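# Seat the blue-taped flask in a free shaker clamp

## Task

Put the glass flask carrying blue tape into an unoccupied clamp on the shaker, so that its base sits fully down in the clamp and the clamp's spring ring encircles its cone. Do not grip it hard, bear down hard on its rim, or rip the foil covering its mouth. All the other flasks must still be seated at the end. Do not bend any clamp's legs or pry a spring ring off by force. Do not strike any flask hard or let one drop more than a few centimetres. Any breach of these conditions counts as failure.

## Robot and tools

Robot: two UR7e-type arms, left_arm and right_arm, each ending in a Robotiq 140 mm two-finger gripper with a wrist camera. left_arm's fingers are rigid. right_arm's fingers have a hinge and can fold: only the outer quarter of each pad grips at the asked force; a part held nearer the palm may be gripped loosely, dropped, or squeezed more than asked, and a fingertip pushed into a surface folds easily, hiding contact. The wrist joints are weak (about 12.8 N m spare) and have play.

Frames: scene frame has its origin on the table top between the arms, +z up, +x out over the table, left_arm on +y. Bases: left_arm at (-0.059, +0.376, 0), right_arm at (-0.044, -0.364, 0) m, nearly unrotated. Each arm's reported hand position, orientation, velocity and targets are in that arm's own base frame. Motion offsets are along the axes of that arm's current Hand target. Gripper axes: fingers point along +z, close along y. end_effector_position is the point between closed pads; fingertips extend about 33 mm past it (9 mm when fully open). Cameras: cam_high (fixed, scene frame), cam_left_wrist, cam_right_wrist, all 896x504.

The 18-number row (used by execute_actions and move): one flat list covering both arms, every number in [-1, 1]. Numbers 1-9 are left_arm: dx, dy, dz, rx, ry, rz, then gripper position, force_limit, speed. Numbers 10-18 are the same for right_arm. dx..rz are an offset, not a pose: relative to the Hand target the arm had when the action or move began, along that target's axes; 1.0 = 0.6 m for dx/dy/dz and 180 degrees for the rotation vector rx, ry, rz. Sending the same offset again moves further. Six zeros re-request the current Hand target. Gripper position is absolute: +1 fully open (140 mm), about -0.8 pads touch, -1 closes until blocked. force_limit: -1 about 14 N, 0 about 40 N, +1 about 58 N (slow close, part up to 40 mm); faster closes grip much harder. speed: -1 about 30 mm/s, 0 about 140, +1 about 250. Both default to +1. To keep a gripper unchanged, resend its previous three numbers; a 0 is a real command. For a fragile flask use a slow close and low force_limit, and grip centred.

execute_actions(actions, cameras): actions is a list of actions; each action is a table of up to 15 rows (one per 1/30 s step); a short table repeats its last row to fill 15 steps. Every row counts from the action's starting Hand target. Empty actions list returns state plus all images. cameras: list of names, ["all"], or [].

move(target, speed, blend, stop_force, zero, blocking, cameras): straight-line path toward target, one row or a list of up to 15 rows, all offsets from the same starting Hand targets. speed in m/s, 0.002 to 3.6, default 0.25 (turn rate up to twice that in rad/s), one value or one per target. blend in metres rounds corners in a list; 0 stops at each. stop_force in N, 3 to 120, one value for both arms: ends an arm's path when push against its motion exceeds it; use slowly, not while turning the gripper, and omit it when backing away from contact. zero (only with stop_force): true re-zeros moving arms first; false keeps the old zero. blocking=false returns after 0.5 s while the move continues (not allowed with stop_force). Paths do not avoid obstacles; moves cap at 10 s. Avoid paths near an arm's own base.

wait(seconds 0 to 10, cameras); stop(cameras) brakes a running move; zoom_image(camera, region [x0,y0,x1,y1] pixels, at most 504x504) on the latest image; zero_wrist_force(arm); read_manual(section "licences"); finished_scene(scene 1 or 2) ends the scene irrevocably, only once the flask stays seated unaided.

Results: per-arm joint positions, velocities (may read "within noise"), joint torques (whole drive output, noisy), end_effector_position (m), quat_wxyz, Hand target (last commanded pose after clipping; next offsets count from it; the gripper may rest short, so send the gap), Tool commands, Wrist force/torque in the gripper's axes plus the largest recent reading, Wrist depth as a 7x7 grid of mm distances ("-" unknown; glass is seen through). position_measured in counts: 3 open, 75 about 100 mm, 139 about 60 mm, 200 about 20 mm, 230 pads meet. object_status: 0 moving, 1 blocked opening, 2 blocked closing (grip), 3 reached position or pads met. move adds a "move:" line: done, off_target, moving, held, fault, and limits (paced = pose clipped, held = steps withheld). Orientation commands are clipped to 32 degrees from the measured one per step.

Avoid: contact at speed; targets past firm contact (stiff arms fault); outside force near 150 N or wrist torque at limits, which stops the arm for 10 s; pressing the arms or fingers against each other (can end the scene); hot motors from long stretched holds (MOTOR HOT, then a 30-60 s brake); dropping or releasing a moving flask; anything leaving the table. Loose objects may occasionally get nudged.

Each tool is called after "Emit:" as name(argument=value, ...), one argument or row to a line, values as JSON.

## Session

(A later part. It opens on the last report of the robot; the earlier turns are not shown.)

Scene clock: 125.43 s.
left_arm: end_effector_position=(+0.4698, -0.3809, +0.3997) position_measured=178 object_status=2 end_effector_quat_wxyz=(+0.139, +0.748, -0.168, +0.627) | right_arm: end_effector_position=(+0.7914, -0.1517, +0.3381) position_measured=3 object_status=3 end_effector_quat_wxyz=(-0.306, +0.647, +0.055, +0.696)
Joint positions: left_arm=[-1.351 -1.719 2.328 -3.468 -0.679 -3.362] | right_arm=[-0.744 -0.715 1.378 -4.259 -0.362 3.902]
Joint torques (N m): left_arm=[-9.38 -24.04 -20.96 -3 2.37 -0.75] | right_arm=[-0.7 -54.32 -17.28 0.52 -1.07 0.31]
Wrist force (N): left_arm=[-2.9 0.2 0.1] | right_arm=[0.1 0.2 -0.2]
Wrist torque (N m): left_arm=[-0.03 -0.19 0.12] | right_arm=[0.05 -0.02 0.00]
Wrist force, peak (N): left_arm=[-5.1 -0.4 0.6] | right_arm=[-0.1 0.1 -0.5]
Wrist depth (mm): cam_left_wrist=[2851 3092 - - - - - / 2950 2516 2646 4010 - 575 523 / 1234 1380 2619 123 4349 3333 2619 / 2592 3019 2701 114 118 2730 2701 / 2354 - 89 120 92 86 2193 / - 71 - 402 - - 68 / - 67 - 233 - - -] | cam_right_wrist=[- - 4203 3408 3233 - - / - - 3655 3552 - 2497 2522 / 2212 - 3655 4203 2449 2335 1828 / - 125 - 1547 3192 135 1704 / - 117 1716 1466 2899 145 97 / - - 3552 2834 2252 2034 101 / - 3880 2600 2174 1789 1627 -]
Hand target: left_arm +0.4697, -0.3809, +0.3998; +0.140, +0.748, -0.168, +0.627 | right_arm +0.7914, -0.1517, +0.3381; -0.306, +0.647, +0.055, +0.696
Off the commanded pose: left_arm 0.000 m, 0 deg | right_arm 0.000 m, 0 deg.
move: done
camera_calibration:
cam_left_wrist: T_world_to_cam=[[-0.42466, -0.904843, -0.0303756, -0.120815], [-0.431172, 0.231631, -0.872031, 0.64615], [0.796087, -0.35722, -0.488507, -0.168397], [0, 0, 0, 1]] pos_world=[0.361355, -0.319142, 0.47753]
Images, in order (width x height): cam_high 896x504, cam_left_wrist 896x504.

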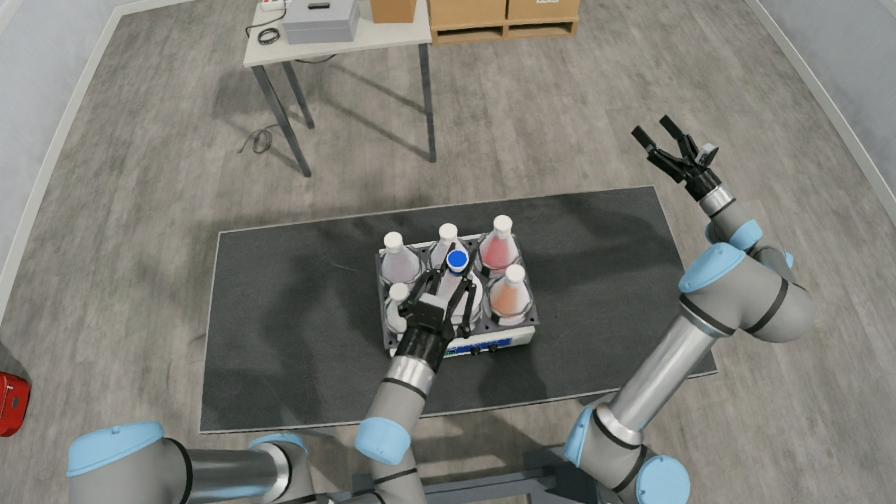

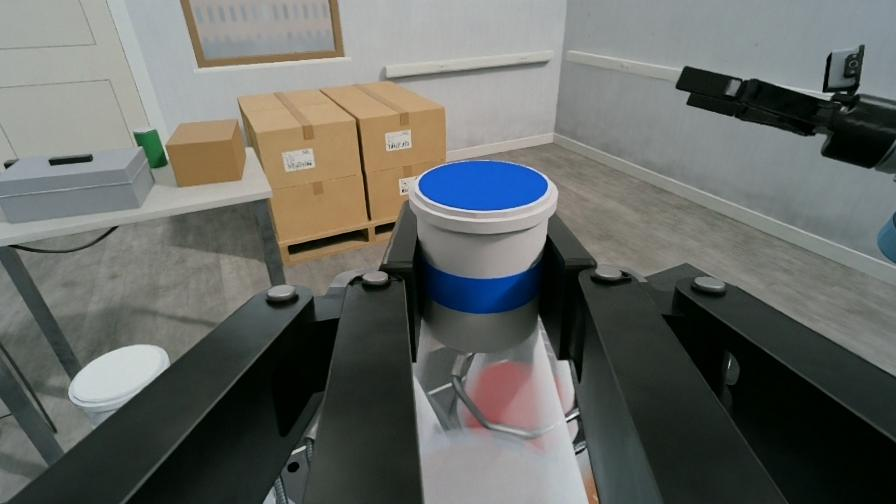

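Emit:
move(
  target=[-0.0623,-0.003,0.0115,0,0,0,-1,-1,-1,0,0,0,0,0,0,1,1,1],
  speed=0.06,
  cameras=["cam_high","cam_left_wrist"],
)

Emit:
zoom_image(
  camera="cam_high",
  region=[370, 200, 550, 350],
)

Emit:
zoom_image(
  camera="cam_high",
  region=[420, 250, 500, 340],
)

Emit:
zoom_image(
  camera="cam_left_wrist",
  region=[380, 330, 640, 504],
)

Scene clock: 138.50 s.
left_arm: end_effector_position=(+0.4708, -0.3794, +0.3617) position_measured=178 object_status=2 end_effector_quat_wxyz=(+0.140, +0.748, -0.168, +0.627) | right_arm: end_effector_position=(+0.7914, -0.1517, +0.3381) position_measured=3 object_status=3 end_effector_quat_wxyz=(-0.306, +0.647, +0.055, +0.696)
Joint positions: left_arm=[-1.346 -1.641 2.387 -3.606 -0.683 -3.36] | right_arm=[-0.744 -0.715 1.378 -4.259 -0.362 3.902]
Joint torques (N m): left_arm=[5.6 -28.59 -26.21 -1.23 0.89 0.49] | right_arm=[-0.79 -53.8 -17.44 0.58 -1.08 0.4]
Wrist force (N): left_arm=[-2.9 -0.1 0.1] | right_arm=[0.2 0.3 -0.1]
Wrist torque (N m): left_arm=[-0.10 -0.18 0.12] | right_arm=[0.06 -0.04 0.00]
Wrist force, peak (N): left_arm=[-4.0 0.0 0.1] | right_arm=[0.0 0.4 -0.4]
Wrist depth (mm): cam_left_wrist=[2789 3092 3422 4424 - 536 495 / 2984 1555 2673 4139 3468 - 515 / 1188 1337 2701 123 3515 3948 - / 2759 3055 1901 113 135 3130 2789 / 188 - 89 120 92 86 2271 / - 71 - 350 - - 68 / - 67 - 233 - - -] | cam_right_wrist=[- 3503 - 3408 3233 2522 - / 2899 - 5366 3233 3002 - 2402 / 3076 - - 3503 3152 2449 1814 / 2771 125 - 1617 3233 138 1704 / - 117 1606 1409 2967 144 97 / - - 3152 2802 2314 2050 101 / - 2866 2573 2119 1789 1617 -]
Hand target: left_arm +0.4708, -0.3794, +0.3618; +0.140, +0.748, -0.168, +0.627 | right_arm +0.7914, -0.1517, +0.3381; -0.306, +0.647, +0.055, +0.696
Off the commanded pose: left_arm 0.000 m, 0 deg | right_arm 0.000 m, 0 deg.
move: done
camera_calibration:
cam_left_wrist: T_world_to_cam=[[-0.424808, -0.904773, -0.0303875, -0.120106], [-0.431218, 0.231751, -0.871976, 0.613128], [0.795983, -0.357319, -0.488604, -0.187173], [0, 0, 0, 1]] pos_world=[0.362356, -0.317642, 0.43953]
Images, in order (width x height): cam_high 896x504, cam_left_wrist 896x504.

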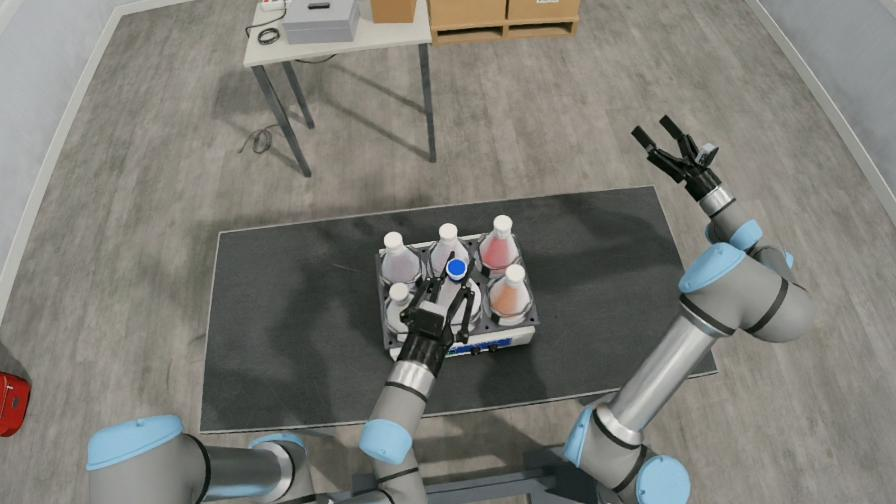

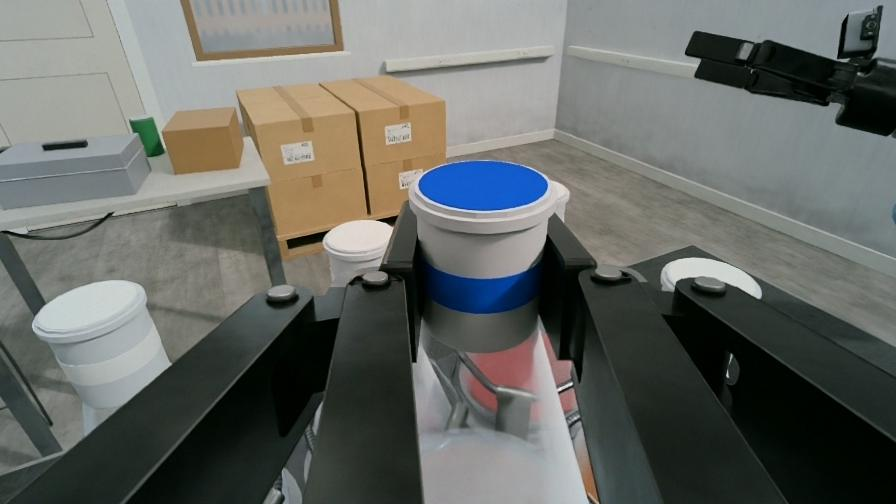

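Scaled by 2.800 from the camera's 896x504 image, which has a finer 1280x720 frame.

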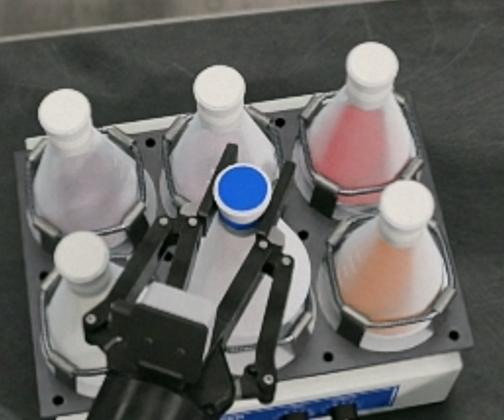

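Scaled by 5.600 from the camera's 896x504 image, which has a finer 1280x720 frame.

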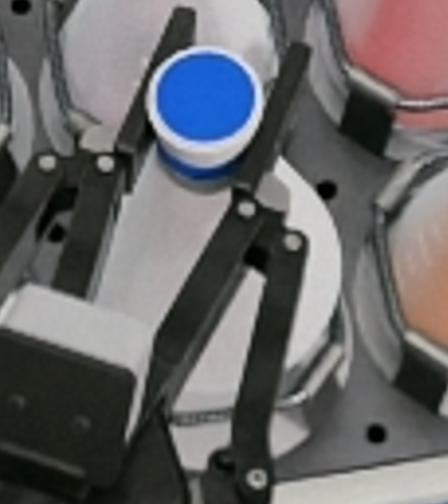

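Scaled by 1.938 from the camera's 896x504 image, which has a finer 1280x720 frame.

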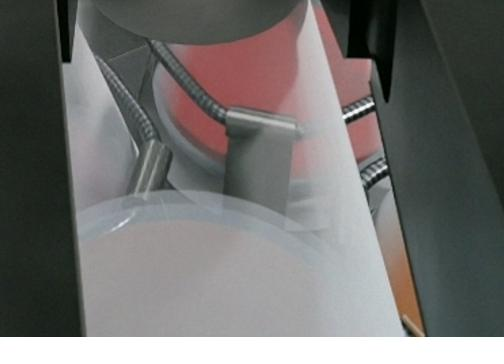

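Emit:
move(
  target=[-0.1067,0,0.0188,0,0,0,-1,-1,-1,0,0,0,0,0,0,1,1,1],
  speed=0.02,
  stop_force=8,
  cameras=["cam_high","cam_left_wrist"],
)

Emit:
zoom_image(
  camera="cam_high",
  region=[420, 250, 500, 340],
)

Emit:
zoom_image(
  camera="cam_left_wrist",
  region=[380, 330, 640, 504],
)

Scene clock: 146.53 s.
left_arm: end_effector_position=(+0.4707, -0.3793, +0.3332) position_measured=178 object_status=2 end_effector_quat_wxyz=(+0.140, +0.748, -0.168, +0.627) | right_arm: end_effector_position=(+0.7914, -0.1517, +0.3381) position_measured=3 object_status=3 end_effector_quat_wxyz=(-0.306, +0.647, +0.055, +0.696)
Joint positions: left_arm=[-1.347 -1.57 2.424 -3.715 -0.683 -3.36] | right_arm=[-0.744 -0.715 1.378 -4.259 -0.362 3.902]
Joint torques (N m): left_arm=[-1.97 -29.71 -22.84 -3.59 1.93 0.05] | right_arm=[-0.42 -54.09 -17.58 0.61 -1.04 0.32]
Wrist force (N): left_arm=[1.1 1.8 -0.5] | right_arm=[0.0 0.2 -0.2]
Wrist torque (N m): left_arm=[-0.03 -0.30 -0.02] | right_arm=[0.04 0.00 0.01]
Wrist force, peak (N): left_arm=[6.3 2.1 -1.9] | right_arm=[0.2 0.2 -0.5]
Wrist depth (mm): cam_left_wrist=[2759 3208 3290 - - 661 496 / 2950 1666 2730 2851 - - 632 / 1177 1330 2398 120 3333 3468 - / 189 2759 2592 114 122 186 2566 / 189 - 89 124 92 81 80 / - 71 - 324 - - 68 / - 67 - - - - -] | cam_right_wrist=[- - 3552 3076 2933 2802 - / 3076 - 4504 4134 3880 2156 - / 2741 3039 - 4203 3233 2174 1801 / 2522 126 - 1606 3455 135 1704 / - 117 3408 1501 3233 2156 97 / - - 3552 2741 2473 1986 101 / - 2712 2547 2067 1776 1638 -]
Hand target: left_arm +0.4707, -0.3793, +0.3332; +0.140, +0.748, -0.168, +0.627 (not the last commanded pose) | right_arm +0.7914, -0.1517, +0.3381; -0.306, +0.647, +0.055, +0.696
Off the commanded pose: left_arm 0.036 m, 0 deg | right_arm 0.000 m, 0 deg.
move: contact (left_arm)
camera_calibration:
cam_left_wrist: T_world_to_cam=[[-0.424787, -0.904797, -0.0299836, -0.121061], [-0.431202, 0.231342, -0.872093, 0.588164], [0.796003, -0.357525, -0.488421, -0.20121], [0, 0, 0, 1]] pos_world=[0.362356, -0.31754, 0.411029]
Images, in order (width x height): cam_high 896x504, cam_left_wrist 896x504.

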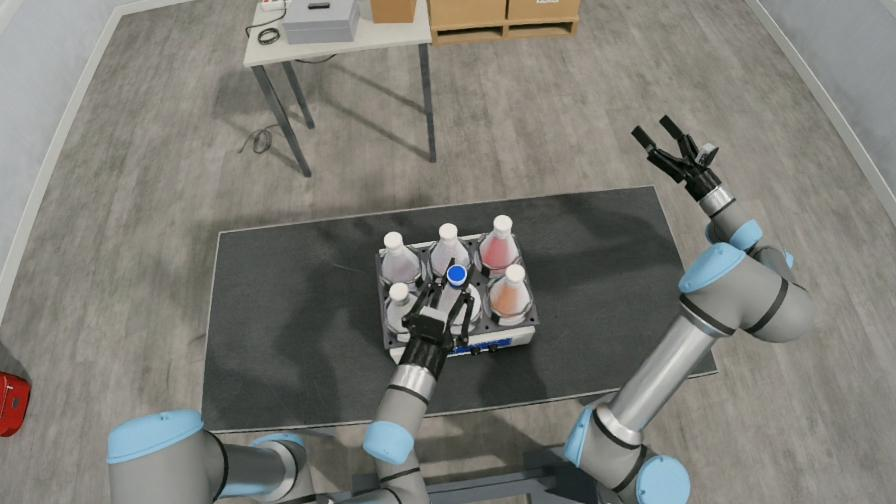

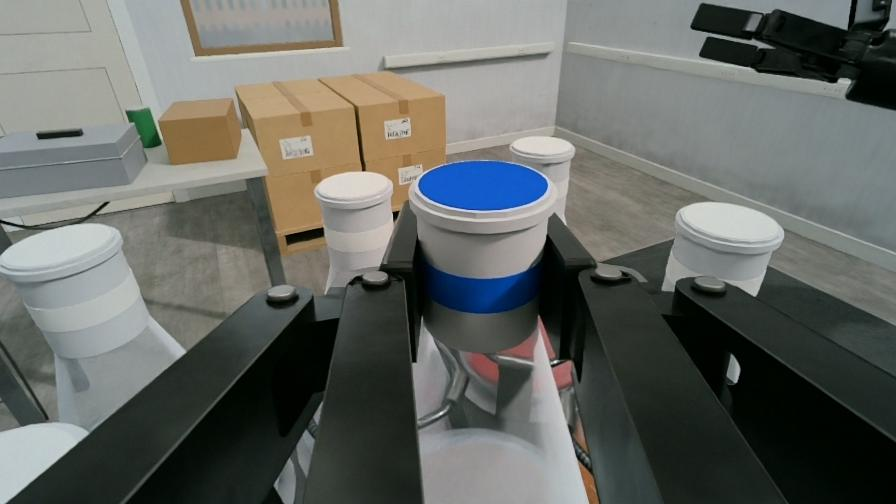

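Scaled by 5.600 from the camera's 896x504 image, which has a finer 1280x720 frame.

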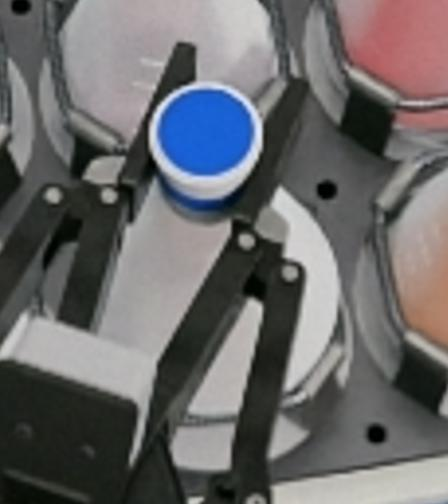

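Scaled by 1.938 from the camera's 896x504 image, which has a finer 1280x720 frame.

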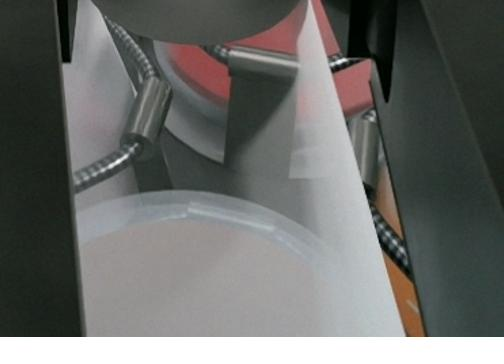

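Emit:
move(
  target=[0.0047,0.0043,-0.0025,0,0,0,-1,-1,-1,0,0,0,0,0,0,1,1,1],
  speed=0.03,
)

Emit:
move(
  target=[-0.075,0,0.0132,0,0,0,-1,-1,-1,0,0,0,0,0,0,1,1,1],
  speed=0.015,
  stop_force=8,
  cameras=["cam_high","cam_left_wrist"],
)

Emit:
zoom_image(
  camera="cam_high",
  region=[420, 250, 500, 340],
)

Emit:
zoom_image(
  camera="cam_left_wrist",
  region=[380, 330, 640, 504],
)

Scene clock: 154.57 s.
left_arm: end_effector_position=(+0.4687, -0.3813, +0.3363) position_measured=178 object_status=2 end_effector_quat_wxyz=(+0.140, +0.748, -0.168, +0.627) | right_arm: end_effector_position=(+0.7914, -0.1517, +0.3381) position_measured=3 object_status=3 end_effector_quat_wxyz=(-0.306, +0.647, +0.055, +0.696)
Joint positions: left_arm=[-1.355 -1.578 2.42 -3.7 -0.675 -3.364] | right_arm=[-0.744 -0.715 1.378 -4.259 -0.362 3.902]
Joint torques (N m): left_arm=[0.72 -20.38 -21.07 -3.2 0.55 -0.34] | right_arm=[0.02 -53.8 -18.11 0.47 -1.11 0.39]
Wrist force (N): left_arm=[-2.9 0.0 0.5] | right_arm=[0.0 0.2 0.0]
Wrist torque (N m): left_arm=[-0.06 -0.18 0.13] | right_arm=[0.03 0.00 0.00]
Wrist force, peak (N): left_arm=[-2.9 -0.1 0.7] | right_arm=[-0.2 0.4 -0.3]
Wrist depth (mm): cam_left_wrist=[2789 - 6415 5832 4424 655 501 / 2789 1466 2467 2851 4139 3888 523 / 1151 1365 1358 122 3614 3468 - / 195 3055 234 114 118 187 2421 / 188 - 89 123 92 82 80 / - 71 - 326 - - 68 / - 67 - - - - -] | cam_right_wrist=[- 3363 - 3076 - - 2232 / - 5604 4504 3455 3408 2600 2497 / 2802 - 4945 3408 3152 2425 1814 / - 125 - 1659 3192 135 1693 / - 117 3880 1484 2933 145 97 / - - 3275 2802 2212 1940 102 / - 2802 2655 2102 1776 1606 -]
Hand target: left_arm +0.4687, -0.3812, +0.3363; +0.140, +0.748, -0.168, +0.627 | right_arm +0.7914, -0.1517, +0.3381; -0.306, +0.647, +0.055, +0.696
Off the commanded pose: left_arm 0.000 m, 0 deg | right_arm 0.000 m, 0 deg.
move: done

Scene clock: 155.93 s.
left_arm: end_effector_position=(+0.4687, -0.3812, +0.3328) position_measured=178 object_status=2 end_effector_quat_wxyz=(+0.140, +0.748, -0.167, +0.627) | right_arm: end_effector_position=(+0.7914, -0.1517, +0.3381) position_measured=3 object_status=3 end_effector_quat_wxyz=(-0.306, +0.647, +0.055, +0.696)
Joint positions: left_arm=[-1.355 -1.568 2.424 -3.714 -0.675 -3.364] | right_arm=[-0.744 -0.715 1.378 -4.259 -0.362 3.902]
Joint torques (N m): left_arm=[-2.97 -28.31 -23.06 -3.44 -0.72 0.2] | right_arm=[-0.51 -53.92 -17.81 0.53 -1.14 0.47]
Wrist force (N): left_arm=[1.5 -0.1 0.3] | right_arm=[0.0 0.0 -0.2]
Wrist torque (N m): left_arm=[0.00 -0.21 0.14] | right_arm=[0.00 0.01 0.00]
Wrist force, peak (N): left_arm=[6.5 -0.9 -0.1] | right_arm=[0.3 0.1 -0.3]
Wrist depth (mm): cam_left_wrist=[2851 - - - - 655 494 / 2820 1450 2701 3333 - - 586 / 1188 1358 2592 120 3422 3248 2619 / 188 2883 1475 113 118 187 2421 / 188 - 89 124 92 81 632 / - 71 - 322 - - 68 / - 67 - - - - -] | cam_right_wrist=[- 3455 4670 3363 2425 - - / - 3552 4068 3603 4003 - 2627 / - 2967 4670 3192 3552 2193 1801 / - 126 - 1528 3764 135 1727 / - 117 1566 1425 3233 145 97 / - - 3455 2683 2084 1955 102 / - 2712 2522 2084 1704 1617 -]
Hand target: left_arm +0.4687, -0.3813, +0.3328; +0.140, +0.748, -0.167, +0.627 (not the last commanded pose) | right_arm +0.7914, -0.1517, +0.3381; -0.306, +0.647, +0.055, +0.696
Off the commanded pose: left_arm 0.042 m, 0 deg | right_arm 0.000 m, 0 deg.
move: contact (left_arm)
camera_calibration:
cam_left_wrist: T_world_to_cam=[[-0.424776, -0.904809, -0.029781, -0.123735], [-0.431194, 0.231136, -0.872151, 0.58726], [0.796014, -0.357627, -0.488329, -0.200615], [0, 0, 0, 1]] pos_world=[0.360356, -0.319439, 0.410528]
Images, in order (width x height): cam_high 896x504, cam_left_wrist 896x504.

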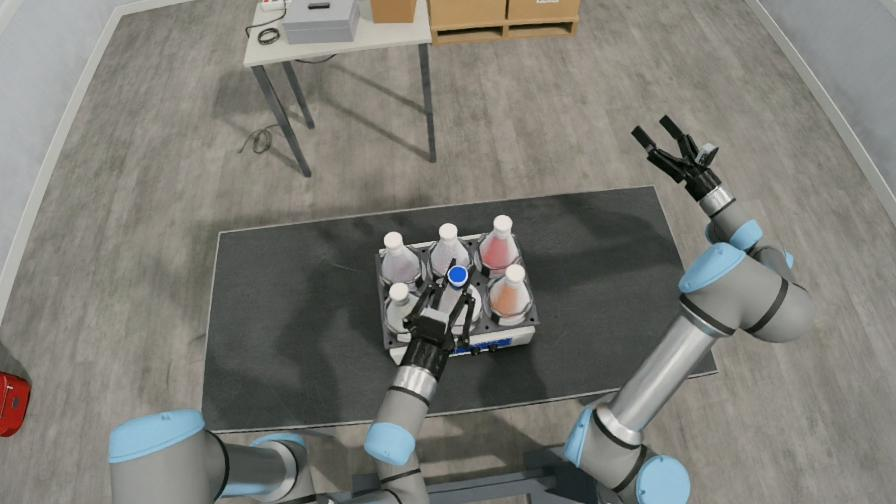

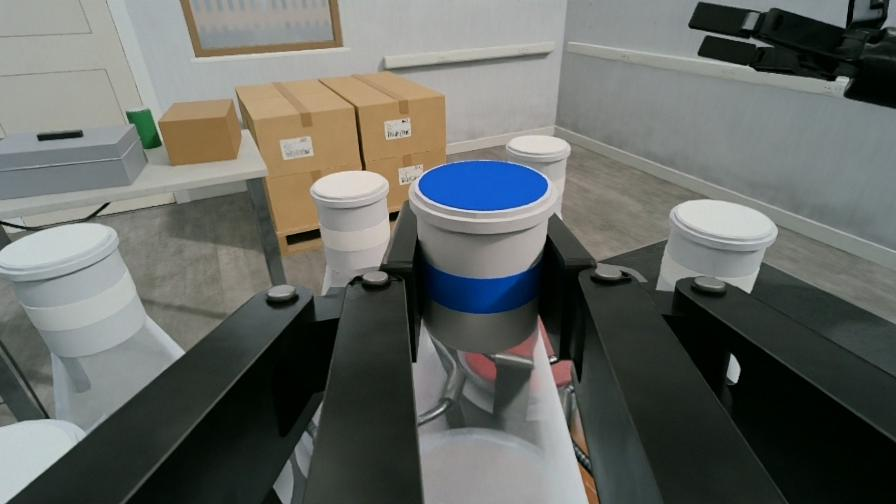

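Scaled by 5.600 from the camera's 896x504 image, which has a finer 1280x720 frame.

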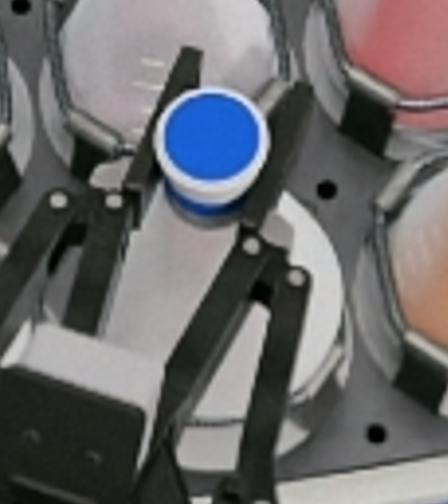

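Scaled by 1.938 from the camera's 896x504 image, which has a finer 1280x720 frame.

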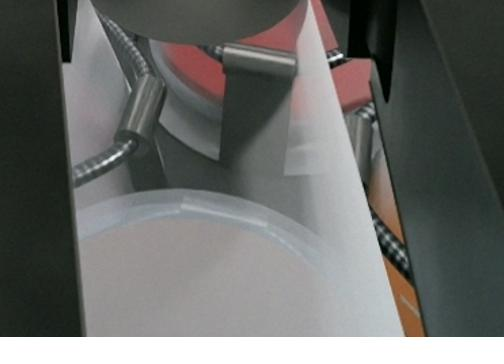

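Emit:
move(
  target=[-0.0657,0,0.0116,0,0,0,-1,-1,-1,0,0,0,0,0,0,1,1,1],
  speed=0.015,
  stop_force=12,
  cameras=["cam_high","cam_left_wrist"],
)

Emit:
zoom_image(
  camera="cam_high",
  region=[420, 250, 500, 340],
)

Emit:
zoom_image(
  camera="cam_left_wrist",
  region=[380, 330, 640, 504],
)

Scene clock: 163.57 s.
left_arm: end_effector_position=(+0.4687, -0.3812, +0.3252) position_measured=178 object_status=2 end_effector_quat_wxyz=(+0.140, +0.748, -0.167, +0.627) | right_arm: end_effector_position=(+0.7914, -0.1517, +0.3381) position_measured=3 object_status=3 end_effector_quat_wxyz=(-0.306, +0.647, +0.055, +0.696)
Joint positions: left_arm=[-1.355 -1.548 2.433 -3.743 -0.675 -3.364] | right_arm=[-0.744 -0.715 1.378 -4.259 -0.362 3.902]
Joint torques (N m): left_arm=[-6.54 -25.89 -19.57 -1.03 -0.73 -0.41] | right_arm=[-0.47 -53.18 -18.61 0.66 -1.08 0.4]
Wrist force (N): left_arm=[9.9 0.3 -0.8] | right_arm=[0.1 0.0 -0.3]
Wrist torque (N m): left_arm=[-0.09 -0.42 -0.01] | right_arm=[-0.01 -0.02 0.00]
Wrist force, peak (N): left_arm=[14.2 0.1 -0.9] | right_arm=[-0.1 0.3 -0.4]
Wrist depth (mm): cam_left_wrist=[2883 3168 2789 2820 - 546 497 / 2851 1458 2592 2759 - 5032 2646 / 1172 1387 1395 114 3614 3019 2592 / 178 2759 1426 112 123 186 2541 / 189 - 89 124 92 82 663 / - 71 - 316 - - 68 / - 67 - - - - -] | cam_right_wrist=[- - - 3552 - - 2314 / - - - 3455 2655 - - / 2335 - 4758 3941 3408 2252 1764 / - 126 - 1393 3275 135 1693 / - 117 1659 1441 3152 135 97 / - - 3455 2741 2232 1986 102 / - 2866 2473 2084 1828 1627 -]
Hand target: left_arm +0.4687, -0.3812, +0.3252; +0.140, +0.748, -0.167, +0.627 (not the last commanded pose) | right_arm +0.7914, -0.1517, +0.3381; -0.306, +0.647, +0.055, +0.696
Off the commanded pose: left_arm 0.032 m, 0 deg | right_arm 0.000 m, 0 deg.
move: contact (left_arm)
camera_calibration:
cam_left_wrist: T_world_to_cam=[[-0.42485, -0.904775, -0.0297372, -0.123981], [-0.431244, 0.23116, -0.87212, 0.580689], [0.795947, -0.357696, -0.488387, -0.204173], [0, 0, 0, 1]] pos_world=[0.360257, -0.319439, 0.403029]
Images, in order (width x height): cam_high 896x504, cam_left_wrist 896x504.

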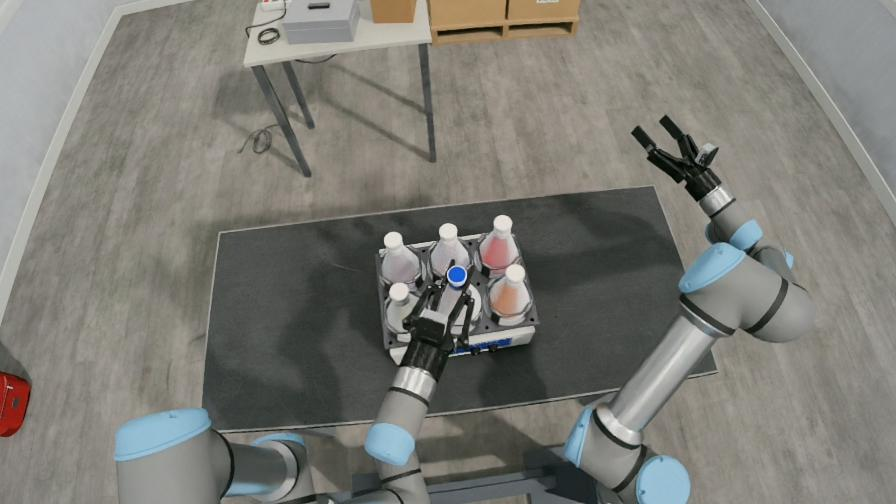

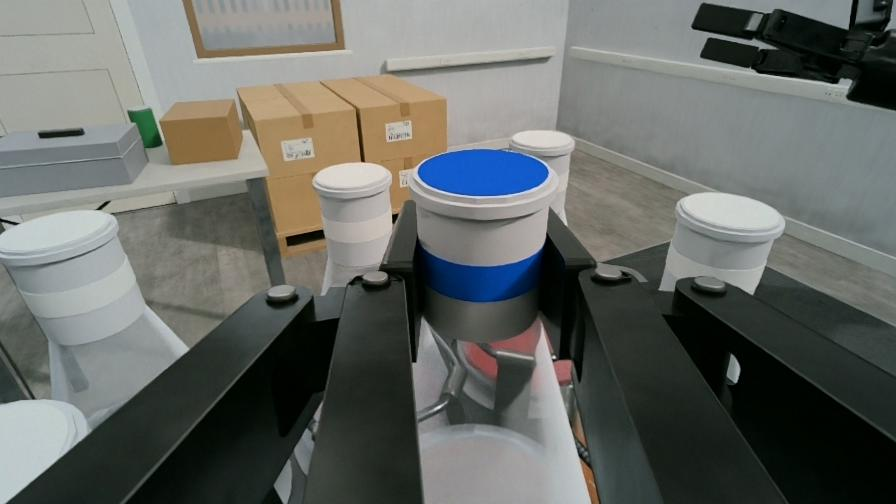

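Scaled by 5.600 from the camera's 896x504 image, which has a finer 1280x720 frame.

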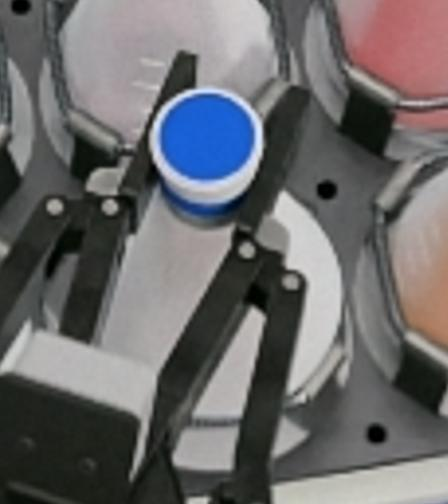

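Scaled by 1.938 from the camera's 896x504 image, which has a finer 1280x720 frame.

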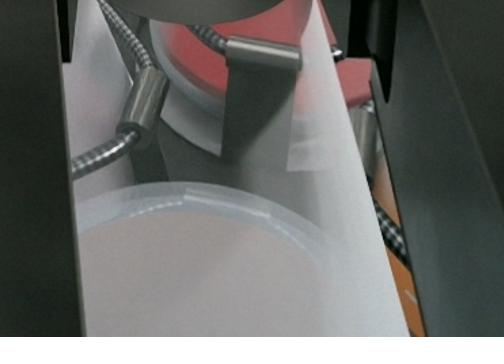

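Emit:
execute_actions(
  actions=[
    [[0,0,0,0,0,0,-0.97,-0.05,-1,0,0,0,0,0,0,1,1,1]],
    [[0,0,0,0,0,0,-0.97,-0.05,-1,0,0,0,0,0,0,1,1,1]],
  ],
)

Emit:
move(
  target=[-0.0573,0,0.0101,0,0,0,-0.97,-0.05,-1,0,0,0,0,0,0,1,1,1],
  speed=0.015,
  stop_force=10,
  cameras=["cam_high","cam_left_wrist"],
)

Emit:
zoom_image(
  camera="cam_high",
  region=[420, 250, 500, 340],
)

Scene clock: 169.43 s.
left_arm: end_effector_position=(+0.4687, -0.3812, +0.3252) position_measured=178 object_status=2 end_effector_quat_wxyz=(+0.140, +0.748, -0.167, +0.627) | right_arm: end_effector_position=(+0.7914, -0.1517, +0.3381) position_measured=3 object_status=3 end_effector_quat_wxyz=(-0.306, +0.647, +0.055, +0.696)
Joint positions: left_arm=[-1.355 -1.548 2.433 -3.743 -0.675 -3.364] | right_arm=[-0.744 -0.715 1.378 -4.259 -0.362 3.902]
Joint torques (N m): left_arm=[10.75 -25.89 -19.01 -1 -0.65 -0.1] | right_arm=[-0.49 -53.19 -18.43 0.59 -1.17 0.42]
Wrist force (N): left_arm=[9.6 0.4 -0.7] | right_arm=[0.0 0.0 -0.2]
Wrist torque (N m): left_arm=[-0.08 -0.40 -0.02] | right_arm=[0.00 -0.01 0.00]
Wrist force, peak (N): left_arm=[10.2 0.3 -0.9] | right_arm=[0.4 0.4 -0.2]
Wrist depth (mm): cam_left_wrist=[2851 - 3515 3290 4277 655 493 / 2851 1483 2673 3888 - 3019 566 / 1156 1365 241 114 3666 4139 - / 180 2730 1929 114 122 184 2619 / 187 - 89 125 92 81 629 / - 71 - 320 - - 68 / - 67 - - - - -] | cam_right_wrist=[- 3880 3192 3408 3076 3363 - / - - 4275 3603 3821 2741 2402 / 2252 - 5044 3709 3275 2522 1801 / - 125 - 1566 2314 135 1716 / - 117 1519 1449 3192 145 97 / - - 3114 2771 2357 2174 102 / - 2771 2449 2084 1814 1670 -]
Hand target: left_arm +0.4687, -0.3812, +0.3252; +0.140, +0.748, -0.167, +0.627 | right_arm +0.7914, -0.1517, +0.3381; -0.306, +0.647, +0.055, +0.696
Off the commanded pose: left_arm 0.000 m, 0 deg | right_arm 0.000 m, 0 deg.

Scene clock: 170.50 s.
left_arm: end_effector_position=(+0.4687, -0.3812, +0.3244) position_measured=178 object_status=2 end_effector_quat_wxyz=(+0.140, +0.748, -0.167, +0.627) | right_arm: end_effector_position=(+0.7914, -0.1517, +0.3381) position_measured=3 object_status=3 end_effector_quat_wxyz=(-0.306, +0.647, +0.055, +0.696)
Joint positions: left_arm=[-1.355 -1.545 2.434 -3.747 -0.675 -3.364] | right_arm=[-0.744 -0.715 1.378 -4.259 -0.362 3.902]
Joint torques (N m): left_arm=[10.68 -22.52 -19.39 -1.08 -0.47 1.22] | right_arm=[0.06 -53.4 -18.88 0.64 -1.04 0.51]
Wrist force (N): left_arm=[9.4 0.9 -0.4] | right_arm=[0.1 0.2 0.0]
Wrist torque (N m): left_arm=[-0.09 -0.37 -0.05] | right_arm=[0.04 -0.02 0.00]
Wrist force, peak (N): left_arm=[21.8 2.2 -1.5] | right_arm=[0.0 0.3 -0.4]
Wrist depth (mm): cam_left_wrist=[2883 3208 - 3830 - 655 497 / 2789 1442 2566 4666 - - 562 / 1166 1351 1380 113 3377 201 - / 181 2820 1887 112 118 184 2516 / 187 - 89 124 92 81 80 / - 71 - 318 - - 68 / - 67 - - - - -] | cam_right_wrist=[- - - 3363 - - - / - - - 3655 2967 2497 2497 / 2741 - - 3552 3318 2137 1776 / - 125 3655 1693 3275 135 1693 / - 117 3603 1475 3192 144 97 / - - 3552 2655 2212 2067 102 / - 2899 2357 2193 1776 1627 -]
Hand target: left_arm +0.4687, -0.3812, +0.3244; +0.140, +0.748, -0.167, +0.627 (not the last commanded pose) | right_arm +0.7914, -0.1517, +0.3381; -0.306, +0.647, +0.055, +0.696
Off the commanded pose: left_arm 0.034 m, 0 deg | right_arm 0.000 m, 0 deg.
move: contact (left_arm)
camera_calibration:
cam_left_wrist: T_world_to_cam=[[-0.424845, -0.90479, -0.0293695, -0.12407], [-0.431141, 0.230757, -0.872278, 0.579777], [0.796006, -0.35792, -0.488127, -0.204774], [0, 0, 0, 1]] pos_world=[0.360256, -0.319337, 0.402127]
Images, in order (width x height): cam_high 896x504, cam_left_wrist 896x504.

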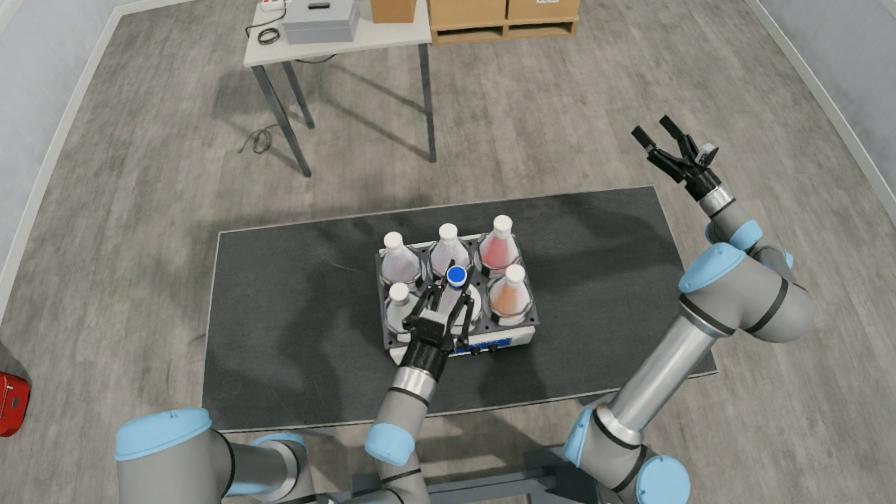

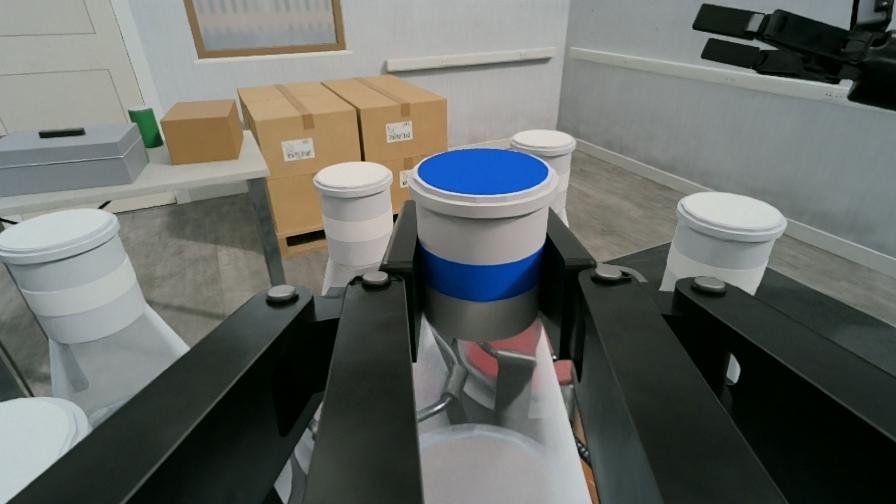

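Scaled by 5.600 from the camera's 896x504 image, which has a finer 1280x720 frame.

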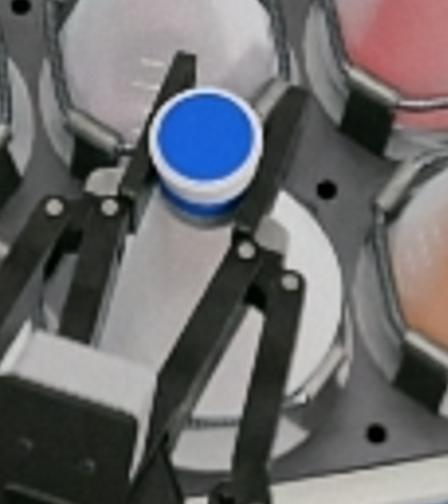

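Emit:
move(
  target=[
    [0.0492,0,-0.0087,0,0,0,-0.97,-0.05,-1,0,0,0,0,0,0,1,1,1],
    [0.08,-0.0012,0.0688,0,-0.111,0,-0.97,-0.05,-1,0,0,0,0,0,0,1,1,1],
  ],
  speed=0.05,
  cameras=["cam_high","cam_left_wrist"],
)

Emit:
zoom_image(
  camera="cam_high",
  region=[420, 250, 500, 340],
)

Emit:
zoom_image(
  camera="cam_left_wrist",
  region=[380, 330, 640, 504],
)

Scene clock: 196.23 s.
left_arm: end_effector_position=(+0.5134, -0.4014, +0.3644) position_measured=178 object_status=2 end_effector_quat_wxyz=(+0.109, +0.845, -0.189, +0.488) | right_arm: end_effector_position=(+0.7914, -0.1517, +0.3381) position_measured=3 object_status=3 end_effector_quat_wxyz=(-0.306, +0.647, +0.055, +0.696)
Joint positions: left_arm=[-1.162 -1.702 2.075 -2.857 -0.961 -3.556] | right_arm=[-0.744 -0.715 1.378 -4.259 -0.362 3.902]
Joint torques (N m): left_arm=[-10.52 -25.03 -20.38 -6.11 2.45 1.02] | right_arm=[-0.04 -53.27 -18.49 0.63 -1.09 0.59]
Wrist force (N): left_arm=[-2.4 0.1 1.0] | right_arm=[0.0 0.2 -0.2]
Wrist torque (N m): left_arm=[0.01 -0.03 0.31] | right_arm=[0.04 -0.01 0.00]
Wrist force, peak (N): left_arm=[10.0 1.5 -0.7] | right_arm=[0.0 0.3 -0.5]
Wrist depth (mm): cam_left_wrist=[1056 1228 3019 2883 3130 2883 2398 / 2516 2566 2491 2673 2467 2376 2592 / 2156 2138 2193 114 251 642 1974 / 1782 1873 205 113 124 638 - / 1677 - 89 122 92 86 540 / - 71 - 329 - - 68 / - 67 - - - - -] | cam_right_wrist=[- - - 3552 3002 - 2335 / 2899 3039 - 3455 - - 2357 / 2899 - 3603 3880 3192 2573 1841 / 2712 125 3455 1528 2174 135 1716 / - 117 1751 1441 2933 144 97 / - - 3363 2771 2314 2018 101 / - 2933 2712 2084 1789 1547 -]
Hand target: left_arm +0.5133, -0.4015, +0.3644; +0.109, +0.845, -0.189, +0.488 | right_arm +0.7914, -0.1517, +0.3381; -0.306, +0.647, +0.055, +0.696
Off the commanded pose: left_arm 0.000 m, 0 deg | right_arm 0.000 m, 0 deg.
move: done
camera_calibration:
cam_left_wrist: T_world_to_cam=[[-0.433598, -0.900674, -0.0278963, -0.116551], [-0.674384, 0.34488, -0.652889, 0.729385], [0.597661, -0.264279, -0.75694, 0.0092017], [0, 0, 0, 1]] pos_world=[0.43585, -0.354094, 0.479921]
Images, in order (width x height): cam_high 896x504, cam_left_wrist 896x504.

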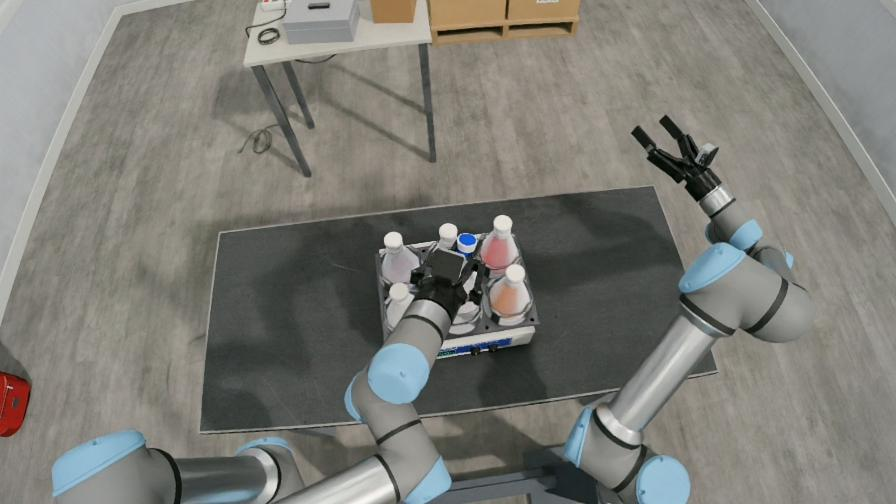

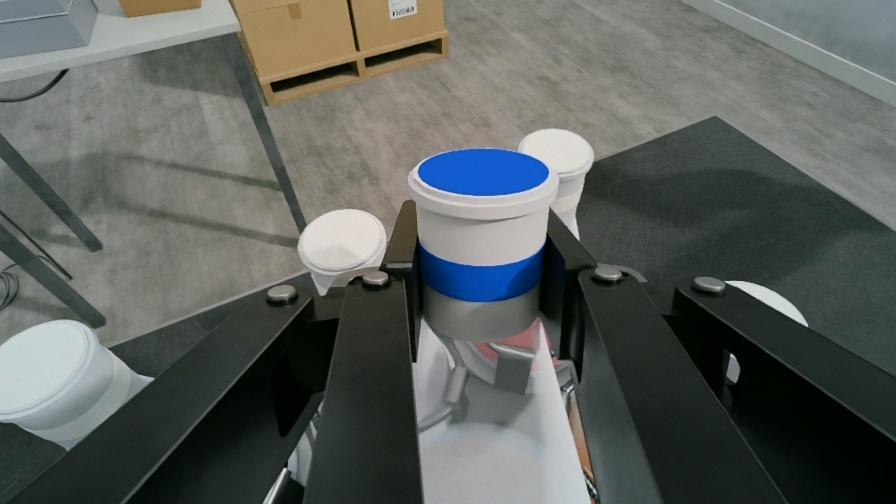

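Scaled by 5.600 from the camera's 896x504 image, which has a finer 1280x720 frame.

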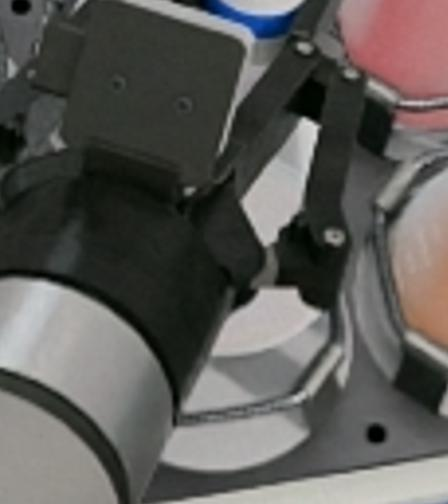

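Scaled by 1.938 from the camera's 896x504 image, which has a finer 1280x720 frame.

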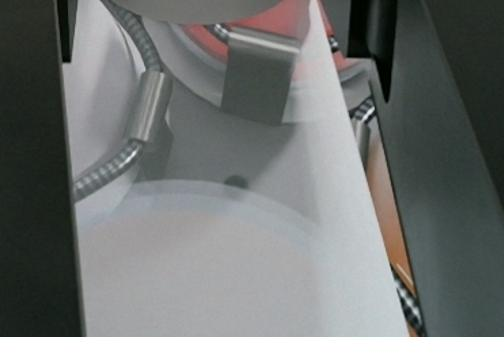

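Emit:
move(
  target=[-0.073,-0.0003,-0.1463,0,0.222,0,-0.97,-0.05,-1,0,0,0,0,0,0,1,1,1],
  speed=0.08,
  cameras=["cam_high","cam_left_wrist"],
)

Emit:
zoom_image(
  camera="cam_high",
  region=[420, 250, 500, 340],
)

Emit:
zoom_image(
  camera="cam_left_wrist",
  region=[380, 330, 640, 504],
)

Scene clock: 207.07 s.
left_arm: end_effector_position=(+0.4248, -0.3598, +0.3704) position_measured=178 object_status=2 end_effector_quat_wxyz=(+0.167, +0.628, -0.141, +0.747) | right_arm: end_effector_position=(+0.7914, -0.1517, +0.3381) position_measured=3 object_status=3 end_effector_quat_wxyz=(-0.306, +0.647, +0.055, +0.696)
Joint positions: left_arm=[-1.51 -1.333 2.45 -4.608 -0.528 -2.836] | right_arm=[-0.744 -0.715 1.378 -4.259 -0.362 3.902]
Joint torques (N m): left_arm=[12.06 -33.91 -8.36 -1.52 -1.79 1.04] | right_arm=[-0.29 -52.61 -18.36 0.56 -1.06 0.6]
Wrist force (N): left_arm=[-2.8 0.1 0.3] | right_arm=[0.0 0.1 -0.3]
Wrist torque (N m): left_arm=[-0.12 -0.43 0.09] | right_arm=[0.02 0.00 0.00]
Wrist force, peak (N): left_arm=[-3.1 -2.7 0.3] | right_arm=[0.2 0.3 -0.5]
Wrist depth (mm): cam_left_wrist=[2820 2730 - - 4277 3888 2467 / 2730 3168 3130 - - - 2467 / 3055 3290 - 114 4073 3290 583 / 3130 3208 - 114 114 3564 597 / 1258 - 89 122 92 82 71 / - 71 - 2984 - - 68 / - 67 - 238 - - -] | cam_right_wrist=[- - - 4425 2933 2252 2573 / 4203 3880 3114 3552 3275 2683 3002 / 2573 - 4585 3455 3455 2379 2050 / - 125 - 1566 3552 135 1751 / - 117 1566 1433 3002 144 97 / - - 3455 2573 2272 2018 102 / - 2834 2497 2102 1868 1627 -]
Hand target: left_arm +0.4248, -0.3596, +0.3705; +0.167, +0.628, -0.141, +0.747 | right_arm +0.7914, -0.1517, +0.3381; -0.306, +0.647, +0.055, +0.696
Off the commanded pose: left_arm 0.000 m, 0 deg | right_arm 0.000 m, 0 deg.
move: done
camera_calibration:
cam_left_wrist: T_world_to_cam=[[-0.416041, -0.908935, -0.0273289, -0.127958], [-0.134913, 0.0914177, -0.986631, 0.462444], [0.899282, -0.406792, -0.16066, -0.322445], [0, 0, 0, 1]] pos_world=[0.299123, -0.28975, 0.400961]
Images, in order (width x height): cam_high 896x504, cam_left_wrist 896x504.

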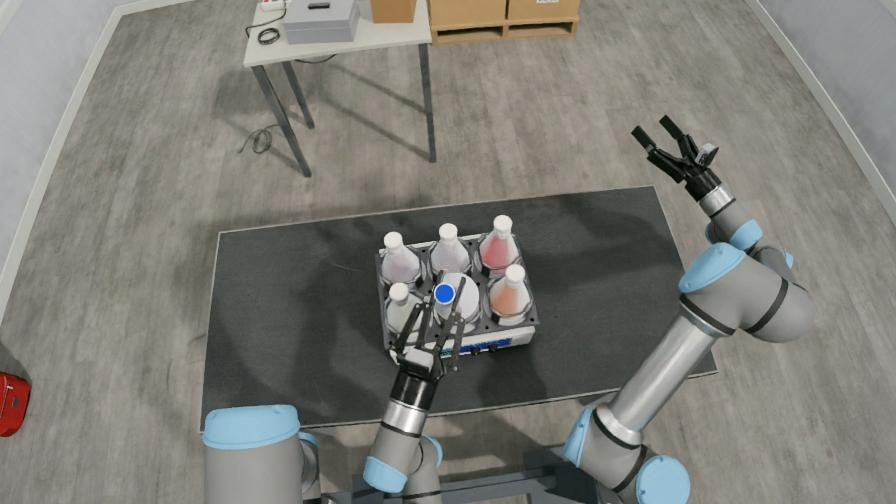

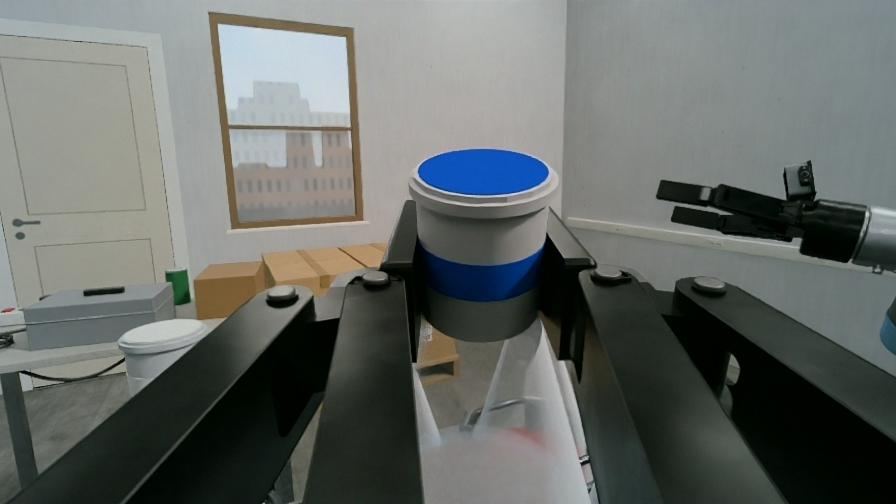

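Scaled by 5.600 from the camera's 896x504 image, which has a finer 1280x720 frame.

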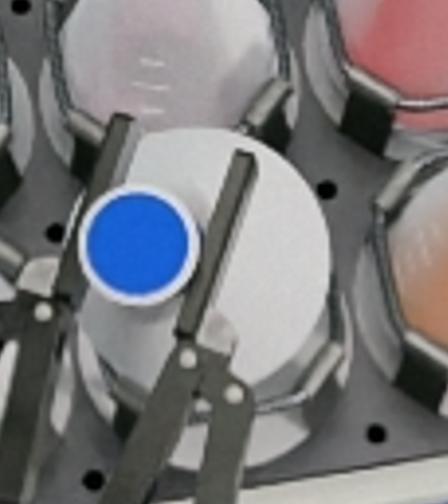

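Scaled by 1.938 from the camera's 896x504 image, which has a finer 1280x720 frame.

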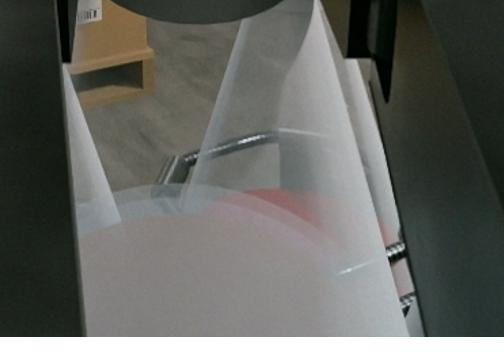

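Emit:
move(
  target=[-0.0348,0,0.0057,0,0,0,-0.97,-0.05,-1,0,0,0,0,0,0,1,1,1],
  speed=0.04,
  stop_force=8,
  cameras=["cam_high"],
)

Emit:
zoom_image(
  camera="cam_high",
  region=[420, 250, 500, 340],
)

Scene clock: 218.03 s.
left_arm: end_effector_position=(+0.4311, -0.3626, +0.3505) position_measured=178 object_status=2 end_effector_quat_wxyz=(+0.167, +0.628, -0.141, +0.747) | right_arm: end_effector_position=(+0.7914, -0.1517, +0.3381) position_measured=3 object_status=3 end_effector_quat_wxyz=(-0.306, +0.647, +0.055, +0.696)
Joint positions: left_arm=[-1.485 -1.257 2.446 -4.667 -0.551 -2.852] | right_arm=[-0.744 -0.715 1.378 -4.259 -0.362 3.902]
Joint torques (N m): left_arm=[-10 -35.95 -4.89 0.24 0.5 1.14] | right_arm=[0.09 -52.85 -19.12 0.62 -1.12 0.65]
Wrist force (N): left_arm=[-3.1 0.3 0.2] | right_arm=[-0.1 0.2 -0.4]
Wrist torque (N m): left_arm=[-0.10 -0.37 0.27] | right_arm=[0.05 0.02 0.00]
Wrist force, peak (N): left_arm=[-3.7 0.1 0.7] | right_arm=[-0.1 0.1 -0.5]
Wrist depth (mm): cam_left_wrist=[2916 3208 3614 4935 4666 3168 2491 / 3019 2916 3830 - 5237 3422 - / 3055 3208 4139 114 3774 715 595 / 3055 2984 - 114 118 - 697 / 1199 220 89 124 92 82 - / - 71 - 2789 - - 68 / - 67 - - - - -] | cam_right_wrist=[- 3941 - 3192 3002 2357 - / - - - 3363 3233 2967 - / 2866 3503 2866 3764 4275 2232 1828 / 3233 127 - 1501 3233 138 1716 / - 117 1586 1425 3039 2119 97 / - - 3455 2683 2232 2002 101 / - 2899 2497 2119 1828 1638 -]
Hand target: left_arm +0.4311, -0.3626, +0.3505; +0.167, +0.628, -0.141, +0.747 | right_arm +0.7914, -0.1517, +0.3381; -0.306, +0.647, +0.055, +0.696
Off the commanded pose: left_arm 0.000 m, 0 deg | right_arm 0.000 m, 0 deg.
move: done
Images, in order (width x height): cam_high 896x504.

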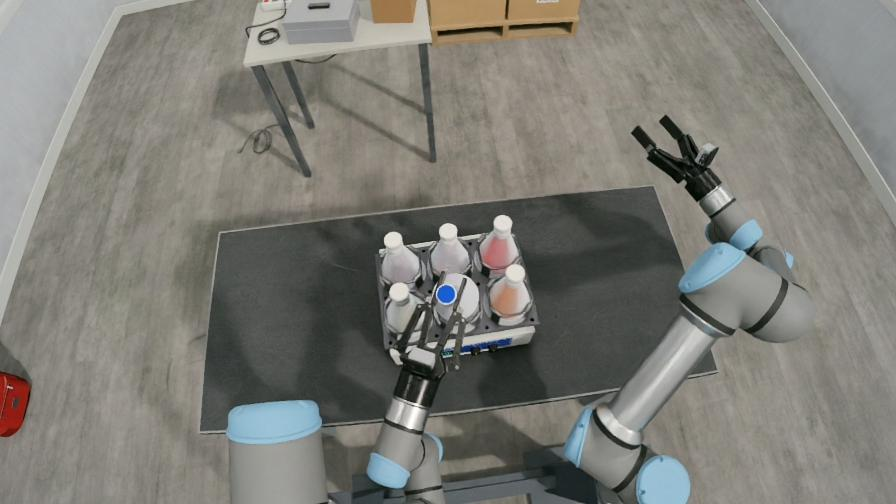

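Scaled by 5.600 from the camera's 896x504 image, which has a finer 1280x720 frame.

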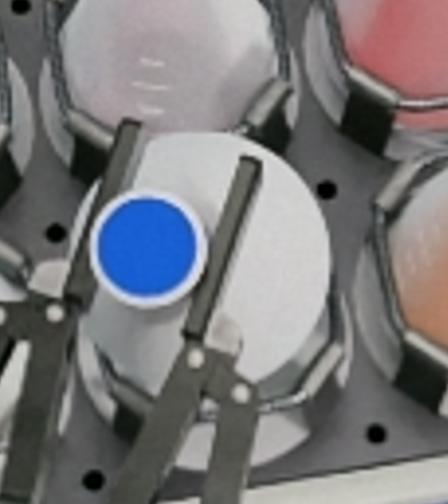

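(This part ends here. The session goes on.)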